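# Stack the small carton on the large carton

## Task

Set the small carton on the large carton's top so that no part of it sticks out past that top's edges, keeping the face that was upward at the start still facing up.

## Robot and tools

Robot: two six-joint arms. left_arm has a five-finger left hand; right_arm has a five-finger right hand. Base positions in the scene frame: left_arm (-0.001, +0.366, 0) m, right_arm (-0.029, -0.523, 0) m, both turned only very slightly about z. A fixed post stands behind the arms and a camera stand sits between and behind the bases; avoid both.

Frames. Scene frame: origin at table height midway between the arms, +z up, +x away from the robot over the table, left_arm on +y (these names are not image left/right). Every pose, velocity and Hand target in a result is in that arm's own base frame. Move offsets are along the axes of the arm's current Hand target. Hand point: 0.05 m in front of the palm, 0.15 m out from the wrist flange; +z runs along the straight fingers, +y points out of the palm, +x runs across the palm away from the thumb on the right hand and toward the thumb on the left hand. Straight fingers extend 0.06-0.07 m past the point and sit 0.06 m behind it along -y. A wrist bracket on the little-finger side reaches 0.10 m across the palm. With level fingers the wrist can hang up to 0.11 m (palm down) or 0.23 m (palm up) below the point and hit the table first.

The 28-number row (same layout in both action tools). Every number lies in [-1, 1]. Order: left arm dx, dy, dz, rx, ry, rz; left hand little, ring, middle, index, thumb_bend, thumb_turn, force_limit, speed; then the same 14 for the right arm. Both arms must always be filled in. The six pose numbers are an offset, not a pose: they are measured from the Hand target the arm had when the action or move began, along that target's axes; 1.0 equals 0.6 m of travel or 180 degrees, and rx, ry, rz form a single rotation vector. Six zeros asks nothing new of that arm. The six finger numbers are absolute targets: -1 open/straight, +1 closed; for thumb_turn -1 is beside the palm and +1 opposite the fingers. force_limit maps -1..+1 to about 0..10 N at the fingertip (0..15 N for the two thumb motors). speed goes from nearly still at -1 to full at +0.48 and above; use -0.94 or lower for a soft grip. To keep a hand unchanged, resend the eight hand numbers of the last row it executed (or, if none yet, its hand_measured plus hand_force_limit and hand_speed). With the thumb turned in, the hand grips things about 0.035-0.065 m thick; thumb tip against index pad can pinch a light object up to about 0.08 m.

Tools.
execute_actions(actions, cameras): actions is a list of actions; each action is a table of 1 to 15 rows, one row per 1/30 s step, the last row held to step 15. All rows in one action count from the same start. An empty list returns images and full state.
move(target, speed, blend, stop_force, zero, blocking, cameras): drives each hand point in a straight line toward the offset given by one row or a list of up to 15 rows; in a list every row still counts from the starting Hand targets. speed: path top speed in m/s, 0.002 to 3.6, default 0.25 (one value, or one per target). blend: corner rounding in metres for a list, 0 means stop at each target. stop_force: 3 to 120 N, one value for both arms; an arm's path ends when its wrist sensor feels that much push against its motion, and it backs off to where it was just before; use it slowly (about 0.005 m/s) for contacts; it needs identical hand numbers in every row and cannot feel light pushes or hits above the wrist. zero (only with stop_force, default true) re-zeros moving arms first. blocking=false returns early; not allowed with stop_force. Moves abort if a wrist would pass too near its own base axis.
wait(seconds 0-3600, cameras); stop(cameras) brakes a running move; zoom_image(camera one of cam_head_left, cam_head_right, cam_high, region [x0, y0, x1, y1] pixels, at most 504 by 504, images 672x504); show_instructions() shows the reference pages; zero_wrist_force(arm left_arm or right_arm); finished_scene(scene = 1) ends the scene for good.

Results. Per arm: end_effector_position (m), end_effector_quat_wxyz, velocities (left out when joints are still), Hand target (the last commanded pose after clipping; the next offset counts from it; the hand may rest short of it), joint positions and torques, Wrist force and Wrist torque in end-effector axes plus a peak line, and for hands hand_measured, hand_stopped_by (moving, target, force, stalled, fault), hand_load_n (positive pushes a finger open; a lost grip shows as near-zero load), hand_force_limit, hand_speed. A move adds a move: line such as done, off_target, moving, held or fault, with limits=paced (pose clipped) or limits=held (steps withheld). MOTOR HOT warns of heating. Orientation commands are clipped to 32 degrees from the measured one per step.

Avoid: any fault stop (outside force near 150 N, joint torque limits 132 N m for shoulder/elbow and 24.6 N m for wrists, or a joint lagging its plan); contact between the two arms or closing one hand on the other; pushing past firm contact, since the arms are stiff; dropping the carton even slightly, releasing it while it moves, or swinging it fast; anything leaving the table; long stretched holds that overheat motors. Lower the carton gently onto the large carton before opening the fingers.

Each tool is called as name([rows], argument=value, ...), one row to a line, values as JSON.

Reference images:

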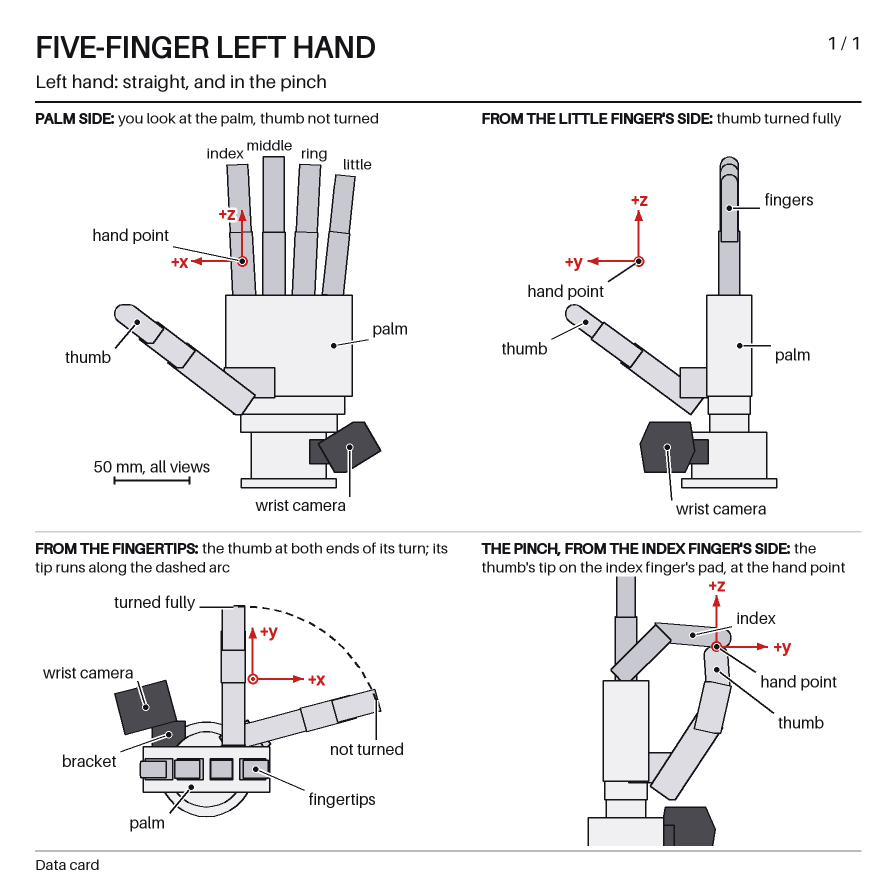

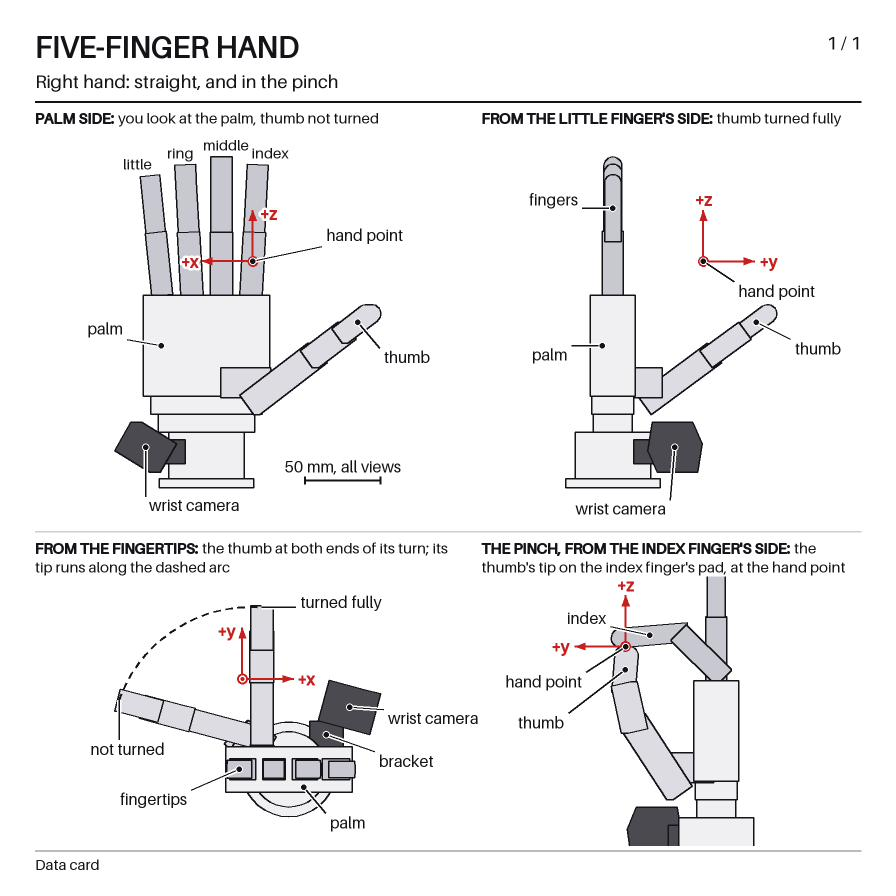

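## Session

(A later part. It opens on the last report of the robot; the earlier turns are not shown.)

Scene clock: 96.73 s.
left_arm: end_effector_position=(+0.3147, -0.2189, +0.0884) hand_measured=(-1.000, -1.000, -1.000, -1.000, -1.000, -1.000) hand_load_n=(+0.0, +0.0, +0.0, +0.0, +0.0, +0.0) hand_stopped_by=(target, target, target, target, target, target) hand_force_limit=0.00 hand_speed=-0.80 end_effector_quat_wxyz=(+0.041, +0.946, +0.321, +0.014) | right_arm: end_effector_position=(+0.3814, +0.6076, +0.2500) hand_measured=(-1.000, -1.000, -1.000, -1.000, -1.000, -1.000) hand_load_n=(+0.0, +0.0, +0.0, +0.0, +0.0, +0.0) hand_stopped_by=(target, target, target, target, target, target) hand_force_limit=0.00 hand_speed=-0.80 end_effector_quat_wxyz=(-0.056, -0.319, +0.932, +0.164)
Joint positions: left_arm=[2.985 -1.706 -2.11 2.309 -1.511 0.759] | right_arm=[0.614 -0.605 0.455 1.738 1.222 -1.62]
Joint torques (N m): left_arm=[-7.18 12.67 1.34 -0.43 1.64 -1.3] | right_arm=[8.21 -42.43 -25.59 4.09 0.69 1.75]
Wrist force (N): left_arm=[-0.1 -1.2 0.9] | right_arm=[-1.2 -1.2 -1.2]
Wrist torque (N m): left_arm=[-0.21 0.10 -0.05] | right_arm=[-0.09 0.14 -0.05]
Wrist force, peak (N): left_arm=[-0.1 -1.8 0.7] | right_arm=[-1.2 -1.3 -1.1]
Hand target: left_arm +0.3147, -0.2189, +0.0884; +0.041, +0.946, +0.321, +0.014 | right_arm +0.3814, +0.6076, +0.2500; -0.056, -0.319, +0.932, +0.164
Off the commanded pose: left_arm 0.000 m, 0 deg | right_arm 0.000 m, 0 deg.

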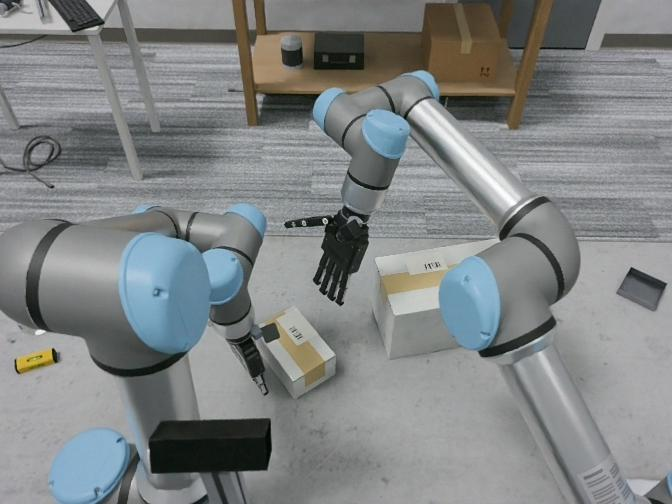

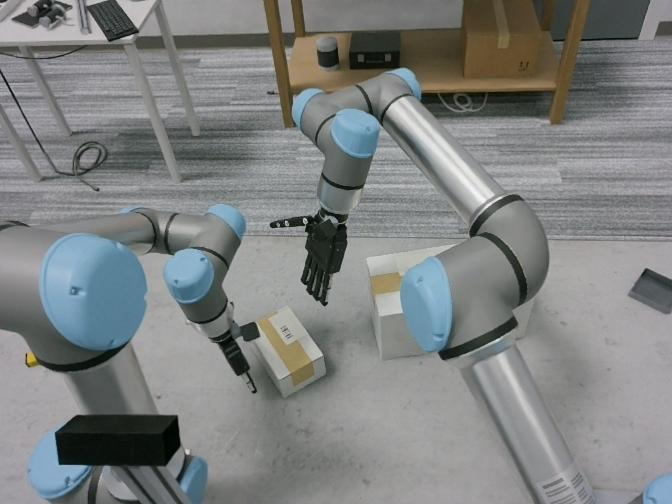

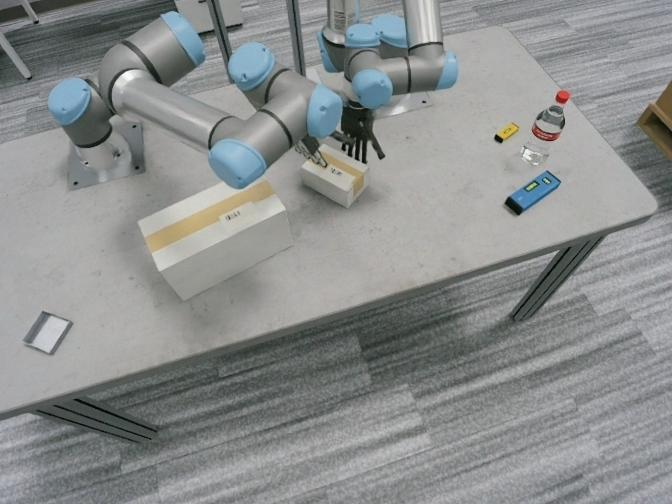

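move(target=[0,0,0,0,0,0,-1,-1,-1,-1,-1,-1,0,-0.8,0,-0.057,0.1566,0,0,0,-1,-1,-1,-1,-1,-1,0,-0.8], speed=0.12, cameras=["cam_head_right","cam_head_left","cam_high"])

Scene clock: 99.53 s.
left_arm: end_effector_position=(+0.3147, -0.2189, +0.0884) hand_measured=(-1.000, -1.000, -1.000, -1.000, -1.000, -1.000) hand_load_n=(+0.0, +0.0, +0.0, +0.0, -0.5, +0.0) hand_stopped_by=(target, target, target, target, target, target) hand_force_limit=0.00 hand_speed=-0.80 end_effector_quat_wxyz=(+0.041, +0.946, +0.321, +0.014) | right_arm: end_effector_position=(+0.3813, +0.6076, +0.1502) hand_measured=(-1.000, -1.000, -1.000, -1.000, -1.000, -1.000) hand_load_n=(+0.0, +0.0, +0.0, +0.0, +0.0, +0.0) hand_stopped_by=(target, target, target, target, target, target) hand_force_limit=0.00 hand_speed=-0.80 end_effector_quat_wxyz=(-0.057, -0.319, +0.932, +0.164)
Joint positions: left_arm=[2.985 -1.706 -2.11 2.309 -1.511 0.759] | right_arm=[0.614 -0.613 0.725 1.475 1.222 -1.62]
Joint torques (N m): left_arm=[-7.13 12.09 0.7 -0.34 1.78 -1.35] | right_arm=[-8.54 -42.5 -7.44 0.62 -1.88 1.81]
Wrist force (N): left_arm=[0.0 -1.2 0.8] | right_arm=[-1.1 -1.1 -1.2]
Wrist torque (N m): left_arm=[-0.19 0.08 -0.04] | right_arm=[-0.08 0.11 -0.03]
Wrist force, peak (N): left_arm=[0.1 -1.9 0.8] | right_arm=[-1.2 -0.9 -1.9]
Hand target: left_arm +0.3147, -0.2189, +0.0884; +0.041, +0.946, +0.321, +0.014 | right_arm +0.3814, +0.6076, +0.1500; -0.056, -0.319, +0.932, +0.164
Off the commanded pose: left_arm 0.000 m, 0 deg | right_arm 0.000 m, 0 deg.
move: done

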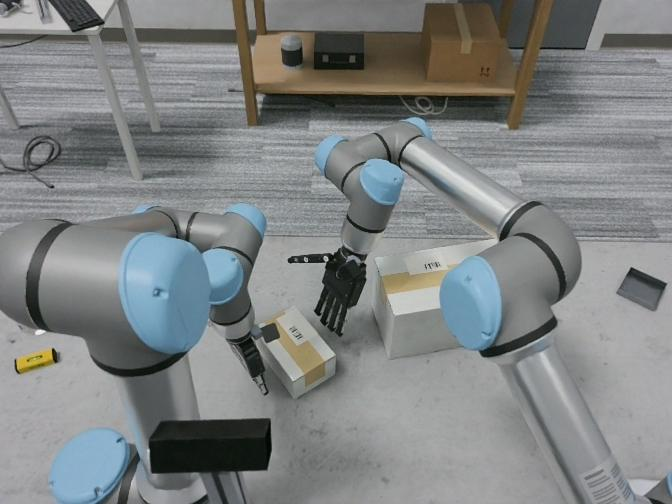

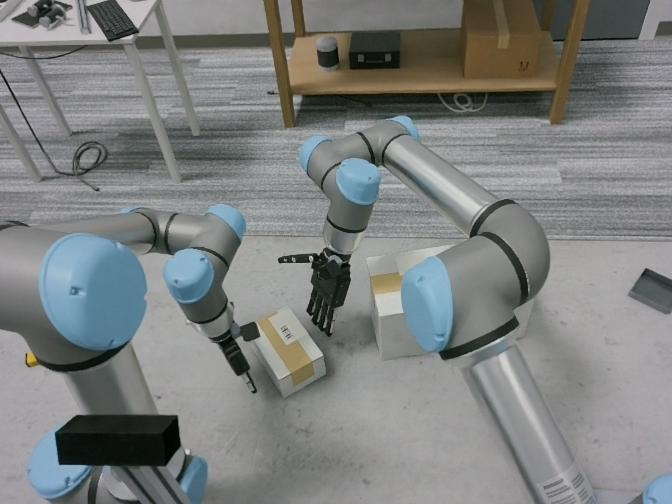

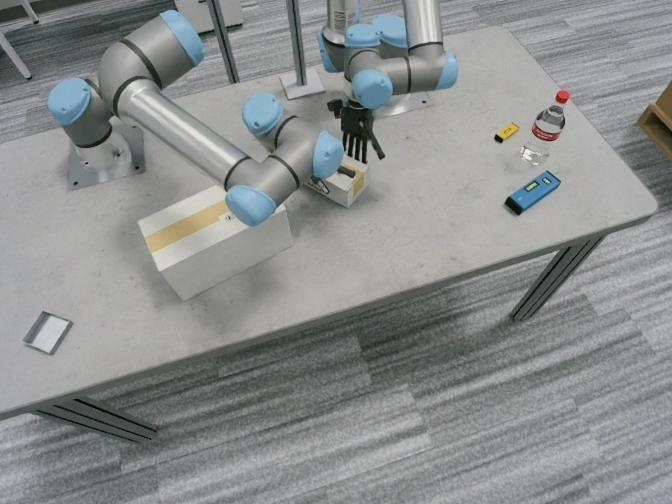

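zoom_image(camera="cam_head_right", region=[200, 200, 400, 400])

zoom_image(camera="cam_head_left", region=[200, 200, 420, 400])

zoom_image(camera="cam_high", region=[260, 80, 400, 220])

Scaled by 2.520 from the camera's image (finer frame: 960x720).

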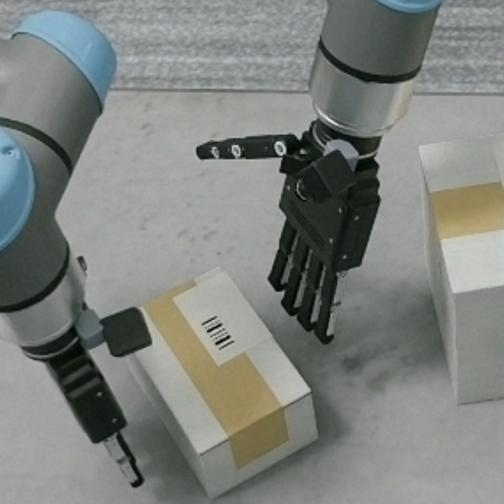

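Scaled by 2.291 from the camera's image (finer frame: 960x720).

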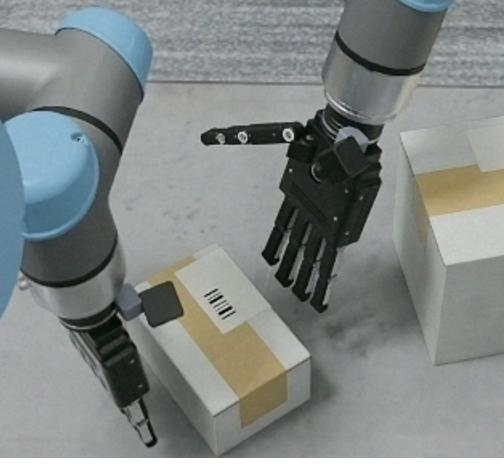

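Scaled by 3.600 from the camera's image (finer frame: 960x720).

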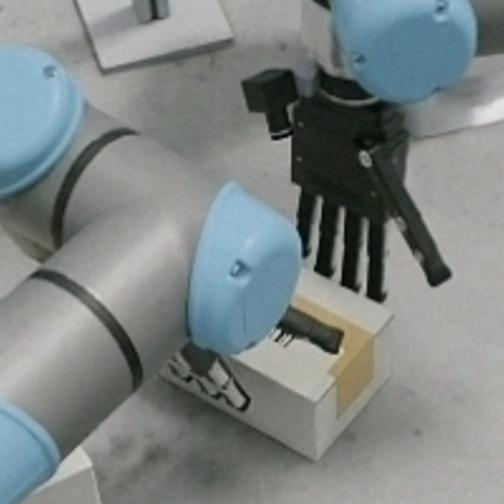

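move(target=[0,0,0,0,0,0,-1,-1,-1,-1,-1,-1,0,-0.8,0,-0.0336,0.0924,0,0,0,-1,-1,-1,-1,-1,-1,0,-0.8], speed=0.06, stop_force=12, cameras=["cam_head_right","cam_head_left","cam_high"])

Scene clock: 103.30 s.
left_arm: end_effector_position=(+0.3147, -0.2189, +0.0884) hand_measured=(-1.000, -1.000, -1.000, -1.000, -1.000, -1.000) hand_load_n=(+0.0, +0.0, +0.0, +0.0, +0.0, +0.0) hand_stopped_by=(target, target, target, target, target, target) hand_force_limit=0.00 hand_speed=-0.80 end_effector_quat_wxyz=(+0.041, +0.946, +0.321, +0.014) | right_arm: end_effector_position=(+0.3813, +0.6077, +0.0910) hand_measured=(-1.000, -1.000, -1.000, -1.000, -1.000, -1.000) hand_load_n=(+0.0, +0.0, +0.0, +0.0, -0.5, +0.0) hand_stopped_by=(target, target, target, target, target, target) hand_force_limit=0.00 hand_speed=-0.80 end_effector_quat_wxyz=(-0.056, -0.319, +0.932, +0.164)
Joint positions: left_arm=[2.985 -1.706 -2.11 2.309 -1.511 0.759] | right_arm=[0.614 -0.578 0.813 1.353 1.222 -1.62]
Joint torques (N m): left_arm=[-7.49 12.62 0.75 -0.51 1.75 -1.21] | right_arm=[6.88 -42.64 -7.59 0.79 -1.86 1.76]
Wrist force (N): left_arm=[0.3 -1.3 0.7] | right_arm=[-1.1 -0.9 -1.4]
Wrist torque (N m): left_arm=[-0.22 0.02 -0.02] | right_arm=[-0.02 0.12 -0.02]
Wrist force, peak (N): left_arm=[0.1 -1.9 0.9] | right_arm=[-1.6 -1.0 -1.3]
Hand target: left_arm +0.3147, -0.2189, +0.0884; +0.041, +0.946, +0.321, +0.014 | right_arm +0.3813, +0.6077, +0.0910; -0.056, -0.319, +0.932, +0.164
Off the commanded pose: left_arm 0.000 m, 0 deg | right_arm 0.000 m, 0 deg.
move: done

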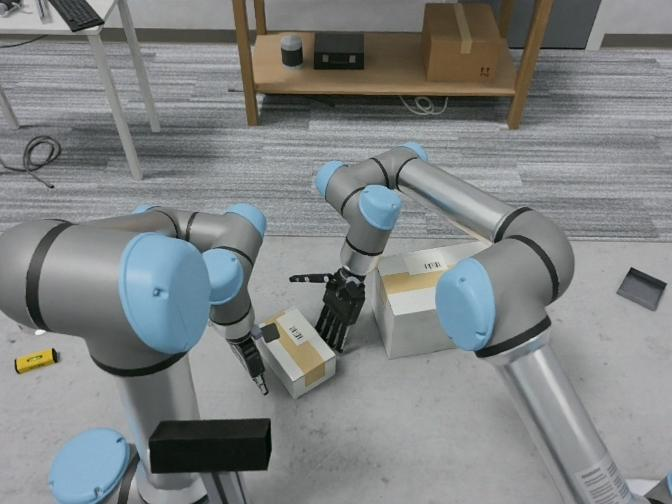

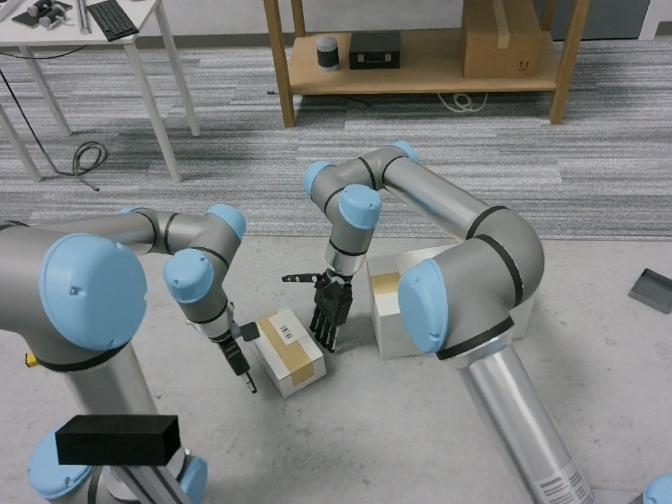

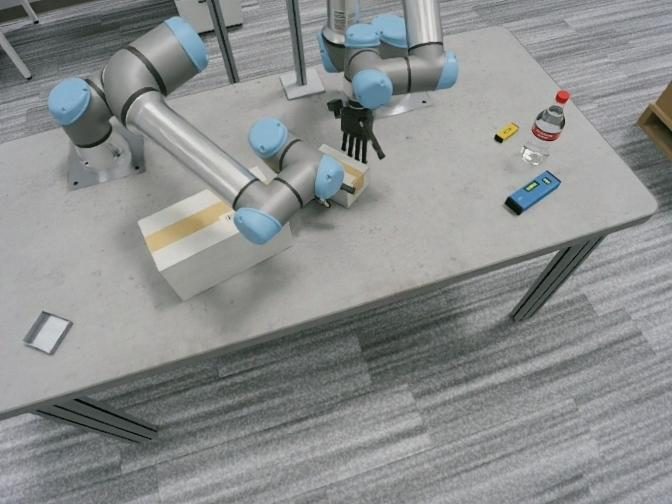

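zoom_image(camera="cam_head_right", region=[210, 250, 390, 410])

zoom_image(camera="cam_head_left", region=[220, 250, 400, 410])

Scaled by 2.800 from the camera's image (finer frame: 960x720).

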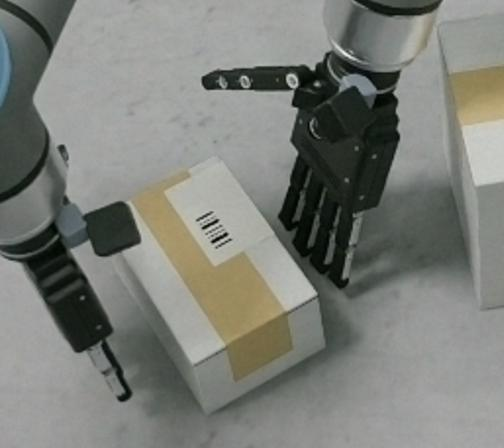

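Scaled by 2.800 from the camera's image (finer frame: 960x720).

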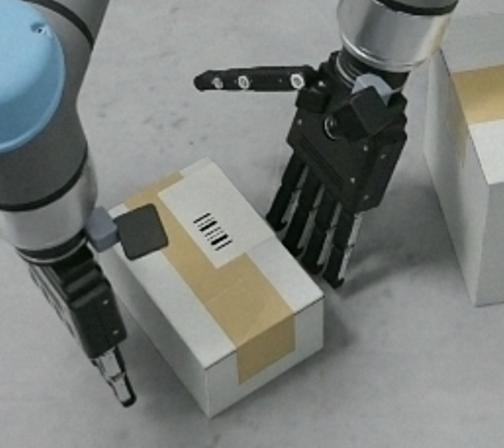

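move(target=[0,0,0,0,0,0,-0.3,-0.3,-0.3,-0.3,-1,-1,-0.8,-0.94,0,0,0,0,0,0,-0.3,-0.3,-0.3,-0.3,-1,-1,-0.8,-0.94], cameras=["cam_head_right","cam_head_left","cam_high"])

Scene clock: 109.17 s.
left_arm: end_effector_position=(+0.3147, -0.2189, +0.0884) hand_measured=(-0.318, -0.436, -0.498, -0.436, -1.000, -1.000) hand_load_n=(+2.0, +1.0, +1.0, +1.0, +0.0, +0.0) hand_stopped_by=(force, force, force, force, target, target) hand_force_limit=-0.80 hand_speed=-0.94 end_effector_quat_wxyz=(+0.041, +0.946, +0.321, +0.014) | right_arm: end_effector_position=(+0.3813, +0.6077, +0.0910) hand_measured=(-0.476, -0.606, -0.680, -0.612, -1.000, -1.000) hand_load_n=(+1.0, +1.0, +0.0, +0.0, +0.0, +0.0) hand_stopped_by=(force, force, force, force, target, target) hand_force_limit=-0.80 hand_speed=-0.94 end_effector_quat_wxyz=(-0.056, -0.319, +0.932, +0.164)
Joint positions: left_arm=[2.985 -1.706 -2.11 2.309 -1.511 0.759] | right_arm=[0.614 -0.578 0.813 1.353 1.222 -1.62]
Joint torques (N m): left_arm=[-7.48 13.86 4.76 -0.68 1.63 -1.12] | right_arm=[7.29 -46.8 -8.4 1.28 -1.21 1.58]
Wrist force (N): left_arm=[0.3 -6.6 2.4] | right_arm=[-0.6 -4.4 -0.6]
Wrist torque (N m): left_arm=[-0.40 0.07 0.16] | right_arm=[-0.14 0.12 -0.17]
Wrist force, peak (N): left_arm=[0.0 -6.5 2.8] | right_arm=[-1.2 -4.4 -2.1]
Hand target: left_arm +0.3147, -0.2189, +0.0884; +0.041, +0.946, +0.321, +0.014 | right_arm +0.3813, +0.6077, +0.0910; -0.056, -0.319, +0.932, +0.164
Off the commanded pose: left_arm 0.000 m, 0 deg | right_arm 0.000 m, 0 deg.
move: done

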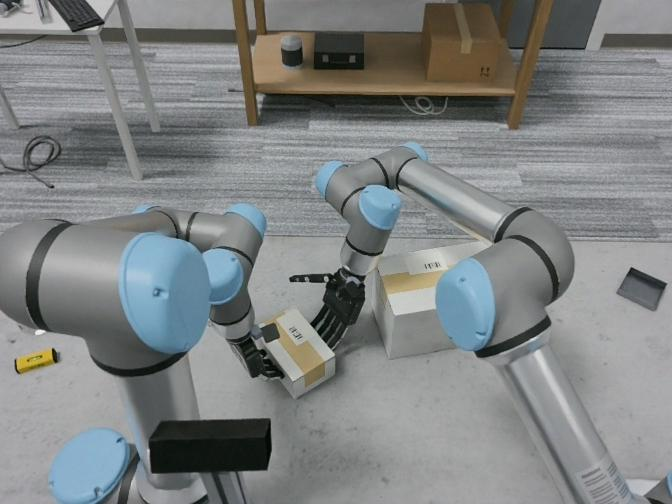

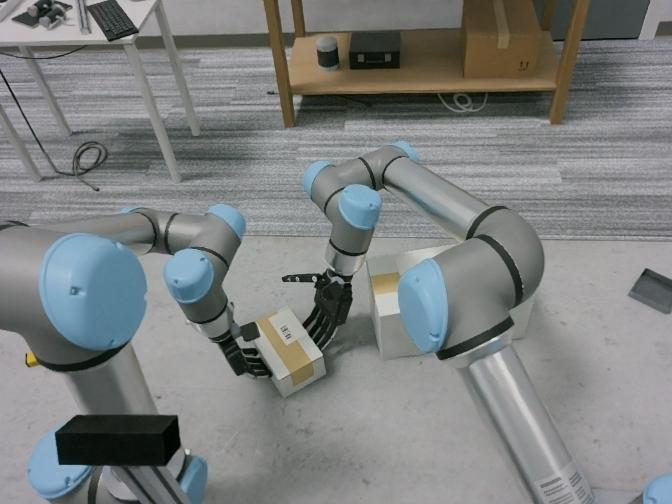

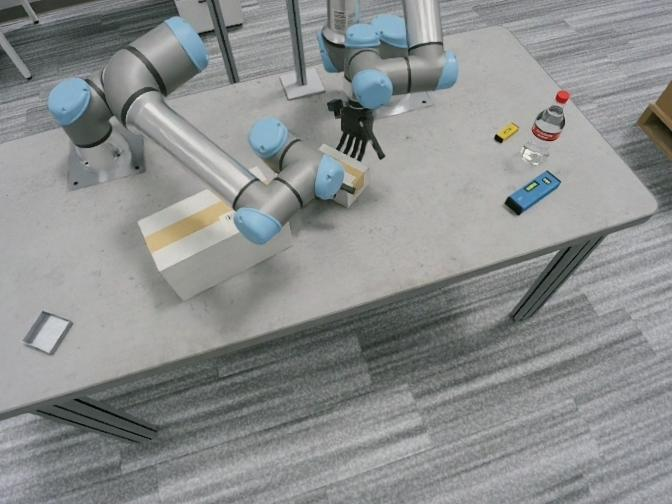

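move(target=[0,-0.0007,0.0083,0,0,0,-0.3,-0.3,-0.3,-0.3,-1,-1,-0.8,-0.94,0,0.00285,-0.00783,0,0,0,-0.3,-0.3,-0.3,-0.3,-1,-1,-0.8,-0.94], speed=0.02)

move(target=[0,0,0,0,0,0,-0.1,-0.1,-0.1,-0.1,-1,-1,-0.4,-0.95,0,0,0,0,0,0,-0.1,-0.1,-0.1,-0.1,-1,-1,-0.4,-0.95])

Scene clock: 111.27 s.
left_arm: end_effector_position=(+0.3147, -0.2189, +0.0835) hand_measured=(-0.318, -0.436, -0.498, -0.436, -1.000, -1.000) hand_load_n=(+0.5, +0.5, +0.0, +0.5, -0.5, +0.0) hand_stopped_by=(force, force, force, force, target, target) hand_force_limit=-0.80 hand_speed=-0.94 end_effector_quat_wxyz=(+0.041, +0.946, +0.321, +0.014) | right_arm: end_effector_position=(+0.3813, +0.6077, +0.0959) hand_measured=(-0.476, -0.606, -0.680, -0.612, -1.000, -1.000) hand_load_n=(+2.0, +1.0, +0.0, +0.5, +0.0, +0.0) hand_stopped_by=(force, force, force, force, target, target) hand_force_limit=-0.80 hand_speed=-0.94 end_effector_quat_wxyz=(-0.056, -0.319, +0.932, +0.164)
Joint positions: left_arm=[2.985 -1.715 -2.116 2.323 -1.511 0.759] | right_arm=[0.614 -0.582 0.807 1.363 1.222 -1.62]
Joint torques (N m): left_arm=[-7.86 11.53 2.72 0.79 1.26 -1.3] | right_arm=[6.76 -71.64 -25.66 4.31 -1.27 1.64]
Wrist force (N): left_arm=[0.2 -6.7 -2.2] | right_arm=[-1.2 -5.1 -1.6]
Wrist torque (N m): left_arm=[-0.26 -0.06 0.21] | right_arm=[-0.11 0.11 -0.20]
Wrist force, peak (N): left_arm=[-0.4 -7.7 -1.1] | right_arm=[-1.6 -5.2 -1.7]
Hand target: left_arm +0.3147, -0.2189, +0.0834; +0.041, +0.946, +0.321, +0.014 | right_arm +0.3813, +0.6077, +0.0960; -0.056, -0.319, +0.932, +0.164
Off the commanded pose: left_arm 0.000 m, 0 deg | right_arm 0.000 m, 0 deg.
move: done

Scene clock: 111.77 s.
left_arm: end_effector_position=(+0.3147, -0.2189, +0.0834) hand_measured=(-0.300, -0.418, -0.486, -0.424, -1.000, -1.000) hand_load_n=(+3.0, +3.5, +3.0, +3.0, +0.0, +0.0) hand_stopped_by=(force, force, force, force, target, target) hand_force_limit=-0.40 hand_speed=-0.95 end_effector_quat_wxyz=(+0.041, +0.946, +0.321, +0.014) | right_arm: end_effector_position=(+0.3813, +0.6076, +0.0960) hand_measured=(-0.462, -0.592, -0.658, -0.594, -1.000, -1.000) hand_load_n=(+2.5, +3.0, +3.5, +3.0, +0.0, +0.0) hand_stopped_by=(force, force, force, force, target, target) hand_force_limit=-0.40 hand_speed=-0.95 end_effector_quat_wxyz=(-0.056, -0.319, +0.932, +0.164)
Joint positions: left_arm=[2.985 -1.715 -2.116 2.324 -1.511 0.759] | right_arm=[0.614 -0.582 0.807 1.363 1.222 -1.62]
Joint torques (N m): left_arm=[-8.26 14.7 9.37 1.57 1.19 -1.46] | right_arm=[6.38 -73.09 -26.01 4.74 -4.68 1.42]
Wrist force (N): left_arm=[-0.8 -15.9 2.2] | right_arm=[-2.2 -14.9 -2.2]
Wrist torque (N m): left_arm=[-0.49 0.15 0.47] | right_arm=[0.01 0.21 -0.51]
Wrist force, peak (N): left_arm=[-1.1 -16.4 3.1] | right_arm=[-2.2 -15.0 -2.2]
Hand target: left_arm +0.3147, -0.2189, +0.0834; +0.041, +0.946, +0.321, +0.014 | right_arm +0.3813, +0.6077, +0.0960; -0.056, -0.319, +0.932, +0.164
Off the commanded pose: left_arm 0.000 m, 0 deg | right_arm 0.000 m, 0 deg.
move: done

move(target=[0,0,0,0,0,0,-0.08,-0.08,-0.08,-0.08,-1,-1,0.1,-0.95,0,0,0,0,0,0,-0.08,-0.08,-0.08,-0.08,-1,-1,0.1,-0.95], cameras=["cam_head_right","cam_head_left"])

Scene clock: 114.87 s.
left_arm: end_effector_position=(+0.3147, -0.2189, +0.0834) hand_measured=(-0.278, -0.402, -0.472, -0.410, -1.000, -1.000) hand_load_n=(+6.0, +6.0, +6.0, +6.0, +0.0, +0.0) hand_stopped_by=(force, force, force, force, target, target) hand_force_limit=0.10 hand_speed=-0.95 end_effector_quat_wxyz=(+0.041, +0.946, +0.321, +0.014) | right_arm: end_effector_position=(+0.3813, +0.6076, +0.0960) hand_measured=(-0.436, -0.572, -0.644, -0.576, -1.000, -1.000) hand_load_n=(+6.0, +5.0, +5.0, +5.0, +0.0, +0.0) hand_stopped_by=(force, force, force, force, target, target) hand_force_limit=0.10 hand_speed=-0.95 end_effector_quat_wxyz=(-0.056, -0.319, +0.932, +0.164)
Joint positions: left_arm=[2.985 -1.715 -2.116 2.324 -1.511 0.759] | right_arm=[0.614 -0.582 0.807 1.363 1.222 -1.62]
Joint torques (N m): left_arm=[-7.83 18.96 31.76 1.62 5.05 -1.13] | right_arm=[6.96 -72.64 -25.81 4.67 -6.19 -0.71]
Wrist force (N): left_arm=[-1.2 -27.8 0.5] | right_arm=[-2.6 -26.7 -6.2]
Wrist torque (N m): left_arm=[-0.27 0.12 0.91] | right_arm=[0.28 0.31 -0.95]
Wrist force, peak (N): left_arm=[-1.4 -28.2 2.5] | right_arm=[-2.6 -26.7 -6.2]
Hand target: left_arm +0.3147, -0.2189, +0.0834; +0.041, +0.946, +0.321, +0.014 | right_arm +0.3813, +0.6077, +0.0960; -0.056, -0.319, +0.932, +0.164
Off the commanded pose: left_arm 0.000 m, 0 deg | right_arm 0.000 m, 0 deg.
move: done
Images, in order (width x height): cam_head_left 672x504, cam_head_right 672x504.

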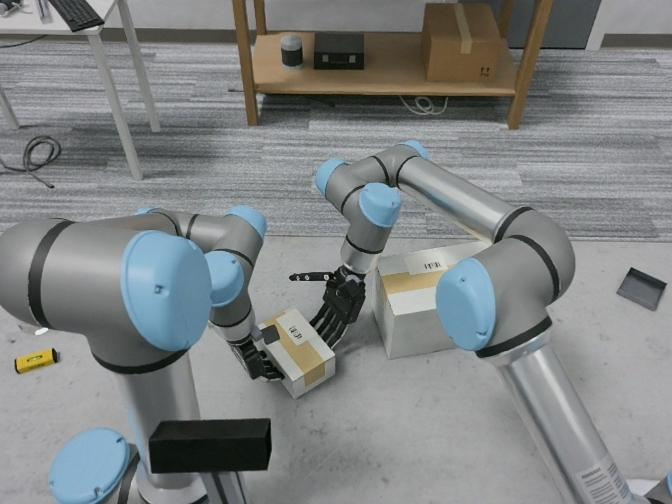

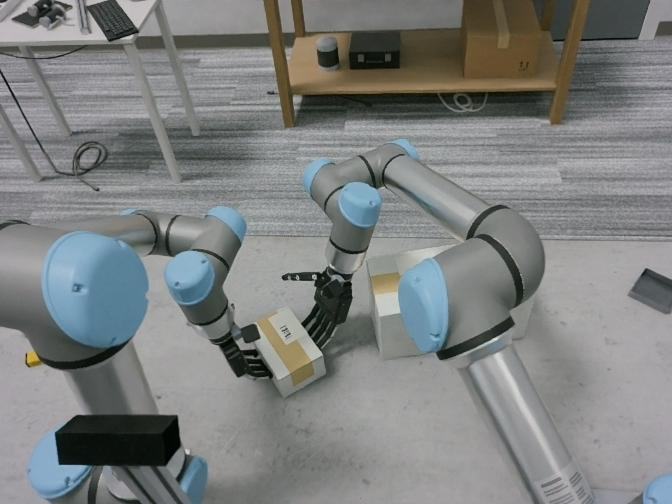

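move(target=[0,0.00072,-0.0083,0,0,0,-0.08,-0.08,-0.08,-0.08,-1,-1,0.1,-0.95,0,0.002845,-0.00784,0,0,0,-0.08,-0.08,-0.08,-0.08,-1,-1,0.1,-0.95], speed=0.02)

move(target=[0,0.00072,-0.0083,0,0,0,-0.08,-0.08,-0.08,-0.08,-1,-1,0.1,-0.95,0,0.002845,-0.00784,0,0,0,-0.08,-0.08,-0.08,-0.08,-1,-1,0.1,-0.95], speed=0.02, cameras=["cam_head_right","cam_head_left"])

Scene clock: 116.43 s.
left_arm: end_effector_position=(+0.3147, -0.2189, +0.0883) hand_measured=(-0.278, -0.402, -0.472, -0.410, -1.000, -1.000) hand_load_n=(+6.0, +6.0, +5.5, +5.5, +0.0, +0.0) hand_stopped_by=(force, force, force, force, target, target) hand_force_limit=0.10 hand_speed=-0.95 end_effector_quat_wxyz=(+0.041, +0.946, +0.321, +0.014) | right_arm: end_effector_position=(+0.3813, +0.6076, +0.1009) hand_measured=(-0.436, -0.572, -0.644, -0.576, -1.000, -1.000) hand_load_n=(+6.0, +5.0, +5.0, +5.0, +0.0, +0.0) hand_stopped_by=(force, force, force, force, target, target) hand_force_limit=0.10 hand_speed=-0.95 end_effector_quat_wxyz=(-0.056, -0.319, +0.932, +0.164)
Joint positions: left_arm=[2.985 -1.706 -2.11 2.309 -1.511 0.759] | right_arm=[0.614 -0.586 0.801 1.373 1.222 -1.62]
Joint torques (N m): left_arm=[-6.84 29.09 37.94 0.41 5.27 -1.06] | right_arm=[15.85 -72.86 -26.38 5.05 -7.56 -1.65]
Wrist force (N): left_arm=[-0.7 -27.2 0.9] | right_arm=[-2.4 -26.2 -6.2]
Wrist torque (N m): left_arm=[-0.22 0.08 0.91] | right_arm=[0.30 0.30 -0.93]
Wrist force, peak (N): left_arm=[-1.6 -28.6 2.4] | right_arm=[-2.4 -26.9 -6.1]
Hand target: left_arm +0.3147, -0.2189, +0.0884; +0.041, +0.946, +0.321, +0.014 | right_arm +0.3813, +0.6077, +0.1010; -0.056, -0.319, +0.932, +0.164
Off the commanded pose: left_arm 0.000 m, 0 deg | right_arm 0.000 m, 0 deg.
move: done

Scene clock: 117.10 s.
left_arm: end_effector_position=(+0.3147, -0.2189, +0.0933) hand_measured=(-0.278, -0.402, -0.472, -0.410, -1.000, -1.000) hand_load_n=(+6.0, +6.0, +6.0, +6.0, +0.0, +0.0) hand_stopped_by=(force, force, force, force, target, target) hand_force_limit=0.10 hand_speed=-0.95 end_effector_quat_wxyz=(+0.041, +0.946, +0.321, +0.014) | right_arm: end_effector_position=(+0.3813, +0.6076, +0.1059) hand_measured=(-0.436, -0.572, -0.644, -0.576, -1.000, -1.000) hand_load_n=(+6.0, +5.5, +4.5, +5.0, +0.0, +0.0) hand_stopped_by=(force, force, force, force, target, target) hand_force_limit=0.10 hand_speed=-0.95 end_effector_quat_wxyz=(-0.056, -0.319, +0.932, +0.164)
Joint positions: left_arm=[2.985 -1.698 -2.104 2.295 -1.511 0.759] | right_arm=[0.614 -0.589 0.794 1.383 1.222 -1.62]
Joint torques (N m): left_arm=[-4.81 29.28 36.43 0.72 5.12 -0.8] | right_arm=[16.49 -72.96 -25.07 4.77 -7.37 -1.85]
Wrist force (N): left_arm=[-0.8 -27.5 1.5] | right_arm=[-2.1 -26.3 -5.7]
Wrist torque (N m): left_arm=[-0.25 0.10 0.91] | right_arm=[0.27 0.27 -0.92]
Wrist force, peak (N): left_arm=[-1.3 -28.1 2.3] | right_arm=[-2.4 -26.4 -6.2]
Hand target: left_arm +0.3147, -0.2189, +0.0934; +0.041, +0.946, +0.321, +0.014 | right_arm +0.3813, +0.6076, +0.1060; -0.056, -0.319, +0.932, +0.164
Off the commanded pose: left_arm 0.000 m, 0 deg | right_arm 0.000 m, 0 deg.
move: done
Images, in order (width x height): cam_head_left 672x504, cam_head_right 672x504.

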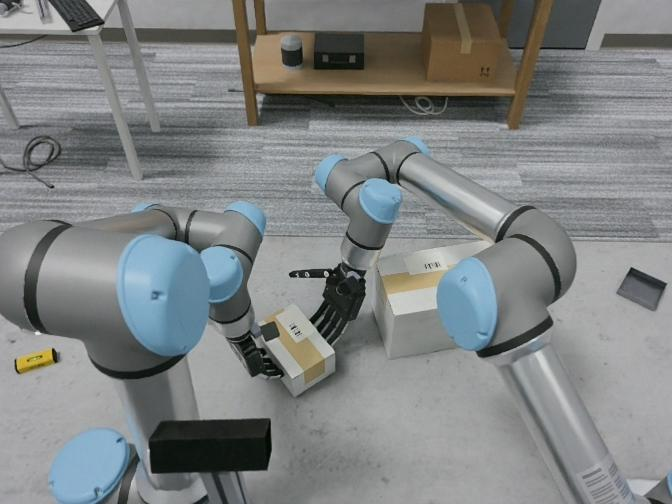

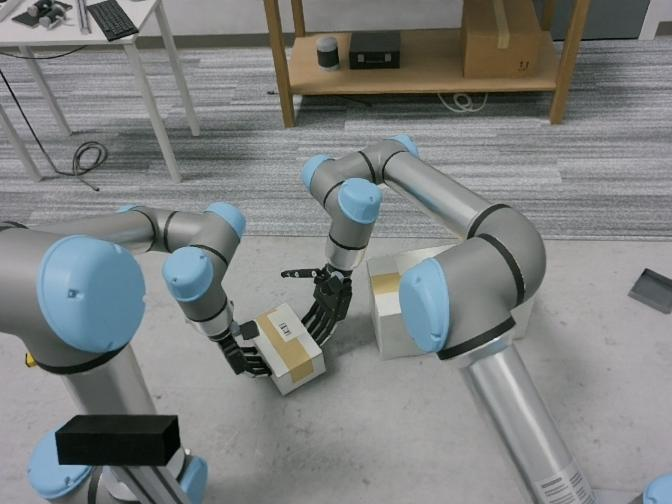

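zoom_image(camera="cam_head_right", region=[210, 250, 390, 410])

zoom_image(camera="cam_head_left", region=[220, 250, 400, 410])

Scaled by 2.800 from the camera's image (finer frame: 960x720).

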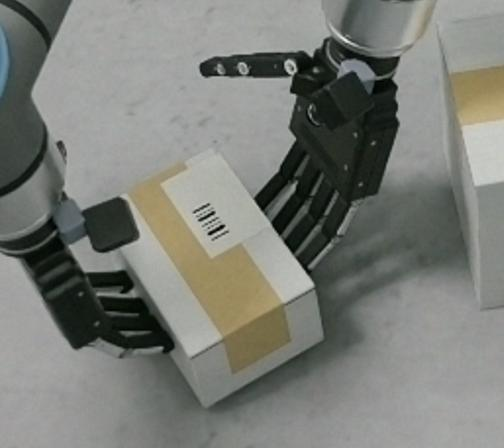

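Scaled by 2.800 from the camera's image (finer frame: 960x720).

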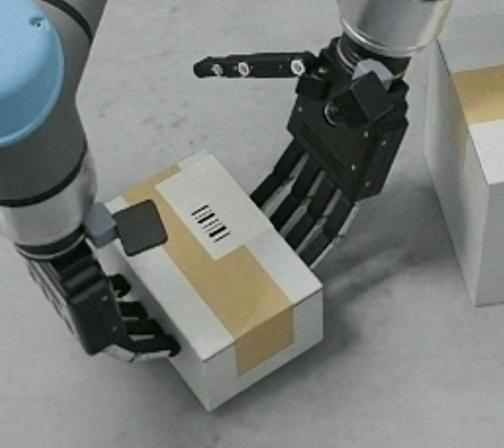

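move(target=[0,0.00433,-0.0498,0,0,0,-0.08,-0.08,-0.08,-0.08,-1,-1,0.1,-0.95,0,0.01707,-0.04704,0,0,0,-0.08,-0.08,-0.08,-0.08,-1,-1,0.1,-0.95], speed=0.03, cameras=["cam_head_right","cam_head_left","cam_high"])

Scene clock: 120.17 s.
left_arm: end_effector_position=(+0.3146, -0.2189, +0.1233) hand_measured=(-0.278, -0.402, -0.472, -0.410, -1.000, -1.000) hand_load_n=(+5.5, +6.0, +6.0, +5.5, +0.0, +0.0) hand_stopped_by=(force, force, force, force, target, target) hand_force_limit=0.10 hand_speed=-0.95 end_effector_quat_wxyz=(+0.041, +0.946, +0.321, +0.014) | right_arm: end_effector_position=(+0.3813, +0.6076, +0.1359) hand_measured=(-0.436, -0.572, -0.644, -0.576, -1.000, -1.000) hand_load_n=(+6.0, +5.0, +5.0, +5.0, +0.0, +0.0) hand_stopped_by=(force, force, force, force, target, target) hand_force_limit=0.10 hand_speed=-0.95 end_effector_quat_wxyz=(-0.057, -0.319, +0.932, +0.164)
Joint positions: left_arm=[2.985 -1.651 -2.063 2.207 -1.511 0.759] | right_arm=[0.614 -0.607 0.75 1.444 1.222 -1.62]
Joint torques (N m): left_arm=[0.97 27.25 38.94 0.09 4.69 -0.4] | right_arm=[4.73 -72.5 -25.37 4.75 -6.88 -1.7]
Wrist force (N): left_arm=[-1.1 -27.6 2.2] | right_arm=[-1.6 -25.7 -4.6]
Wrist torque (N m): left_arm=[-0.25 0.09 0.90] | right_arm=[0.31 0.27 -0.92]
Wrist force, peak (N): left_arm=[-1.3 -28.3 2.2] | right_arm=[-2.5 -26.8 -6.1]
Hand target: left_arm +0.3146, -0.2189, +0.1234; +0.041, +0.946, +0.321, +0.014 | right_arm +0.3814, +0.6076, +0.1361; -0.056, -0.319, +0.932, +0.164
Off the commanded pose: left_arm 0.000 m, 0 deg | right_arm 0.000 m, 0 deg.
move: done

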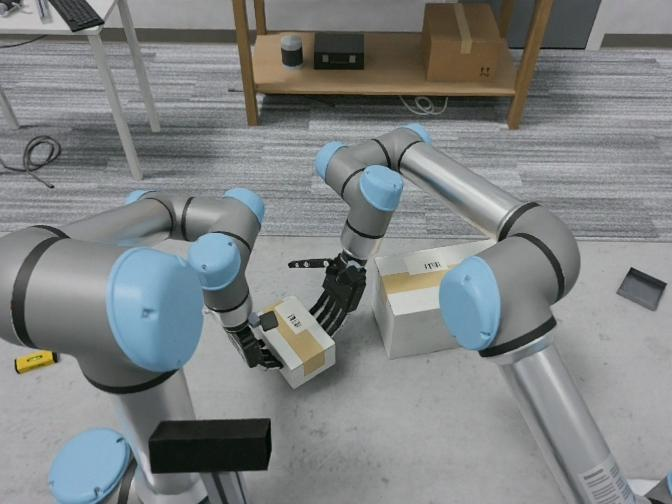

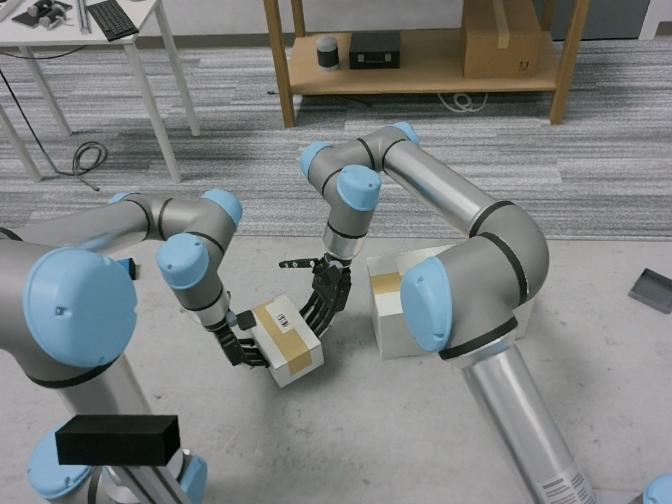

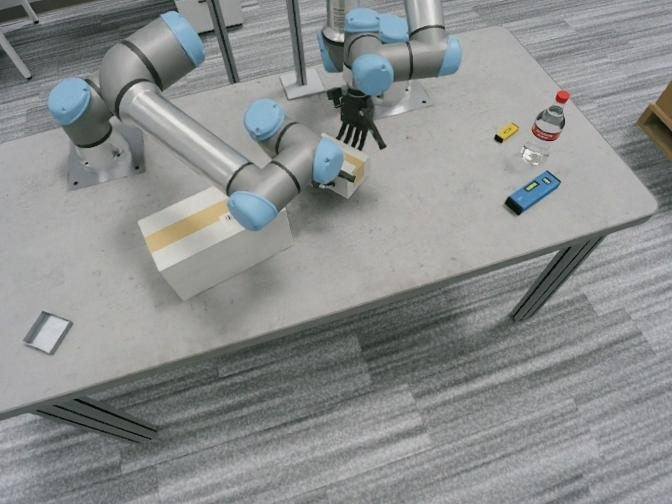

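move(target=[0,0.01876,-0.2158,0,0,0,-0.08,-0.08,-0.08,-0.08,-1,-1,0.1,-0.95,0,0.07397,-0.20384,0,0,0,-0.08,-0.08,-0.08,-0.08,-1,-1,0.1,-0.95], speed=0.05, cameras=["cam_head_right","cam_head_left","cam_high"])

Scene clock: 124.10 s.
left_arm: end_effector_position=(+0.3145, -0.2189, +0.2533) hand_measured=(-0.278, -0.402, -0.472, -0.410, -1.000, -1.000) hand_load_n=(+5.5, +5.5, +5.0, +5.5, +0.0, +0.0) hand_stopped_by=(force, force, force, force, target, target) hand_force_limit=0.10 hand_speed=-0.95 end_effector_quat_wxyz=(+0.041, +0.946, +0.321, +0.014) | right_arm: end_effector_position=(+0.3815, +0.6075, +0.2661) hand_measured=(-0.436, -0.572, -0.644, -0.576, -1.000, -1.000) hand_load_n=(+5.5, +4.5, +4.5, +4.5, +0.0, +0.0) hand_stopped_by=(force, force, force, force, target, target) hand_force_limit=0.10 hand_speed=-0.95 end_effector_quat_wxyz=(-0.056, -0.319, +0.932, +0.164)
Joint positions: left_arm=[2.985 -1.524 -1.831 1.849 -1.511 0.759] | right_arm=[0.614 -0.589 0.383 1.794 1.222 -1.62]
Joint torques (N m): left_arm=[3.56 22.53 38.33 0.22 2.42 1.28] | right_arm=[20.61 -45.74 -26.05 4.74 -4.96 -2.11]
Wrist force (N): left_arm=[-0.9 -25.9 2.4] | right_arm=[-1.3 -23.9 -4.2]
Wrist torque (N m): left_arm=[-0.24 0.12 0.83] | right_arm=[0.35 0.25 -0.81]
Wrist force, peak (N): left_arm=[-1.5 -27.9 2.3] | right_arm=[-2.1 -26.2 -5.5]
Hand target: left_arm +0.3145, -0.2189, +0.2533; +0.041, +0.946, +0.321, +0.014 | right_arm +0.3815, +0.6075, +0.2662; -0.056, -0.319, +0.932, +0.164
Off the commanded pose: left_arm 0.000 m, 0 deg | right_arm 0.000 m, 0 deg.
move: done

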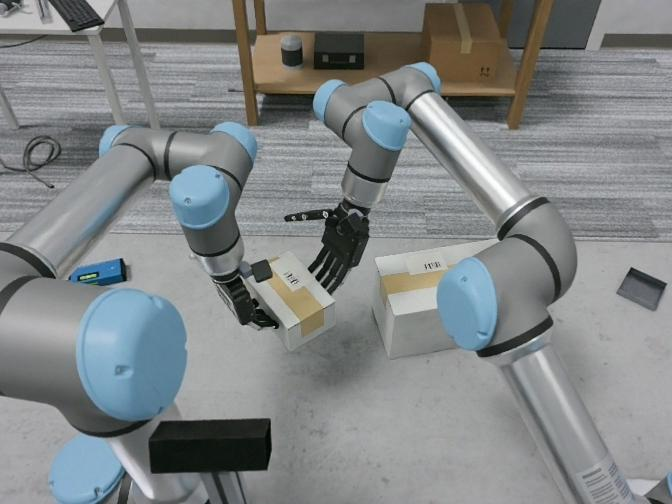

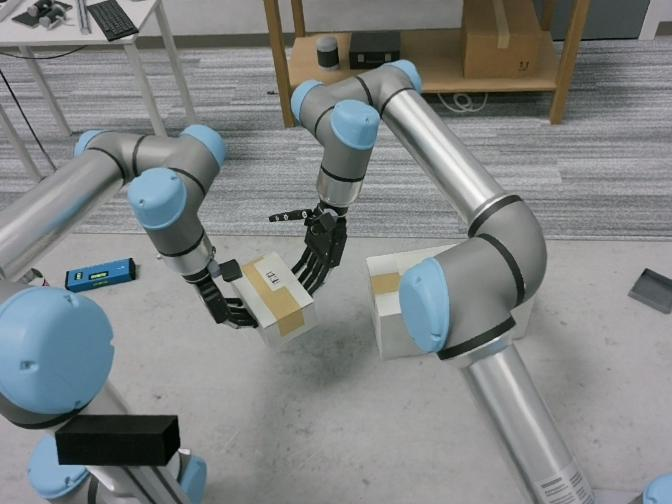

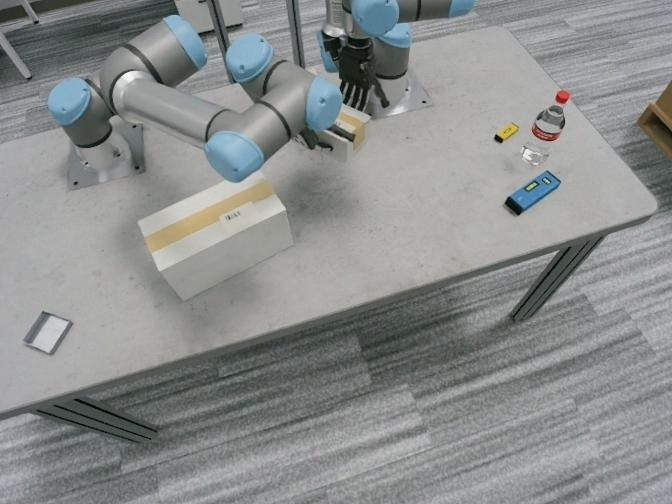

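zoom_image(camera="cam_high", region=[120, 60, 400, 320])

zoom_image(camera="cam_head_left", region=[200, 200, 560, 400])

zoom_image(camera="cam_head_right", region=[200, 200, 560, 400])

Scaled by 1.800 from the camera's image (finer frame: 960x720).

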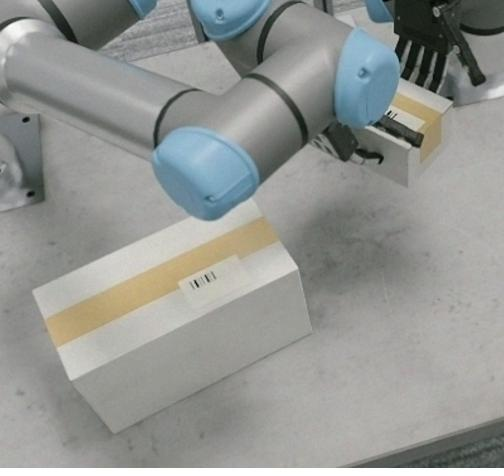

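Scaled by 1.400 from the camera's image (finer frame: 960x720).

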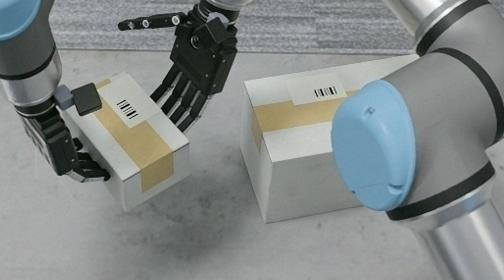

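Scaled by 1.400 from the camera's image (finer frame: 960x720).

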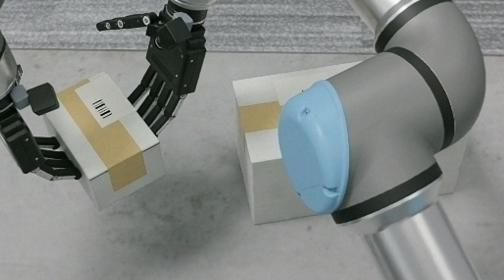

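move(target=[-0.02217,0.06235,0.00542,0,0,0,-0.08,-0.08,-0.08,-0.08,-1,-1,0.1,-0.95,0.022,-0.05892,-0.02141,0,0,0,-0.08,-0.08,-0.08,-0.08,-1,-1,0.1,-0.95], speed=0.05, cameras=["cam_head_left"])

Scene clock: 130.23 s.
left_arm: end_effector_position=(+0.3268, -0.2567, +0.2534) hand_measured=(-0.278, -0.402, -0.472, -0.410, -1.000, -1.000) hand_load_n=(+5.5, +5.5, +5.5, +6.0, +0.0, +0.0) hand_stopped_by=(force, force, force, force, target, target) hand_force_limit=0.10 hand_speed=-0.95 end_effector_quat_wxyz=(+0.041, +0.946, +0.321, +0.014) | right_arm: end_effector_position=(+0.3941, +0.5698, +0.2661) hand_measured=(-0.436, -0.572, -0.644, -0.576, -1.000, -1.000) hand_load_n=(+5.5, +5.0, +4.5, +4.5, +0.0, +0.0) hand_stopped_by=(force, force, force, force, target, target) hand_force_limit=0.10 hand_speed=-0.95 end_effector_quat_wxyz=(-0.057, -0.319, +0.932, +0.164)
Joint positions: left_arm=[2.864 -1.61 -1.745 1.854 -1.519 0.637] | right_arm=[0.553 -0.684 0.568 1.727 1.223 -1.685]
Joint torques (N m): left_arm=[-8.11 12.71 36.94 0.6 1.7 -1.12] | right_arm=[3.88 -70.01 -6.99 1.88 -7.49 -2.16]
Wrist force (N): left_arm=[-0.2 -25.5 1.4] | right_arm=[-1.6 -23.8 -5.3]
Wrist torque (N m): left_arm=[-0.24 0.04 0.98] | right_arm=[0.33 0.25 -0.73]
Wrist force, peak (N): left_arm=[-0.3 -26.8 2.1] | right_arm=[-2.4 -24.5 -5.6]
Hand target: left_arm +0.3268, -0.2568, +0.2534; +0.041, +0.946, +0.321, +0.014 | right_arm +0.3941, +0.5697, +0.2661; -0.056, -0.319, +0.932, +0.164
Off the commanded pose: left_arm 0.000 m, 0 deg | right_arm 0.000 m, 0 deg.
move: done

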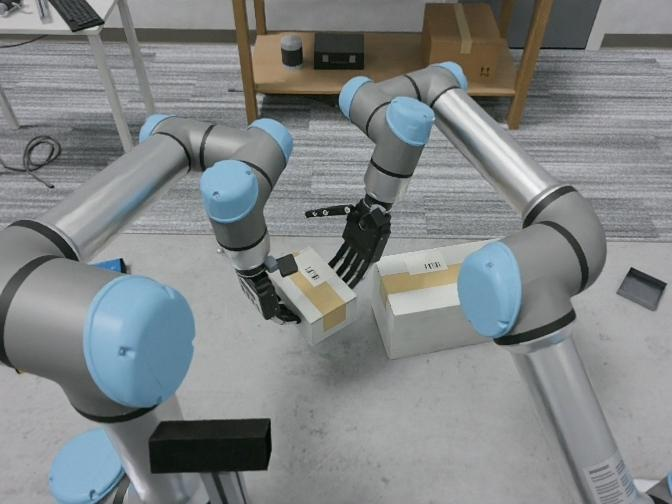

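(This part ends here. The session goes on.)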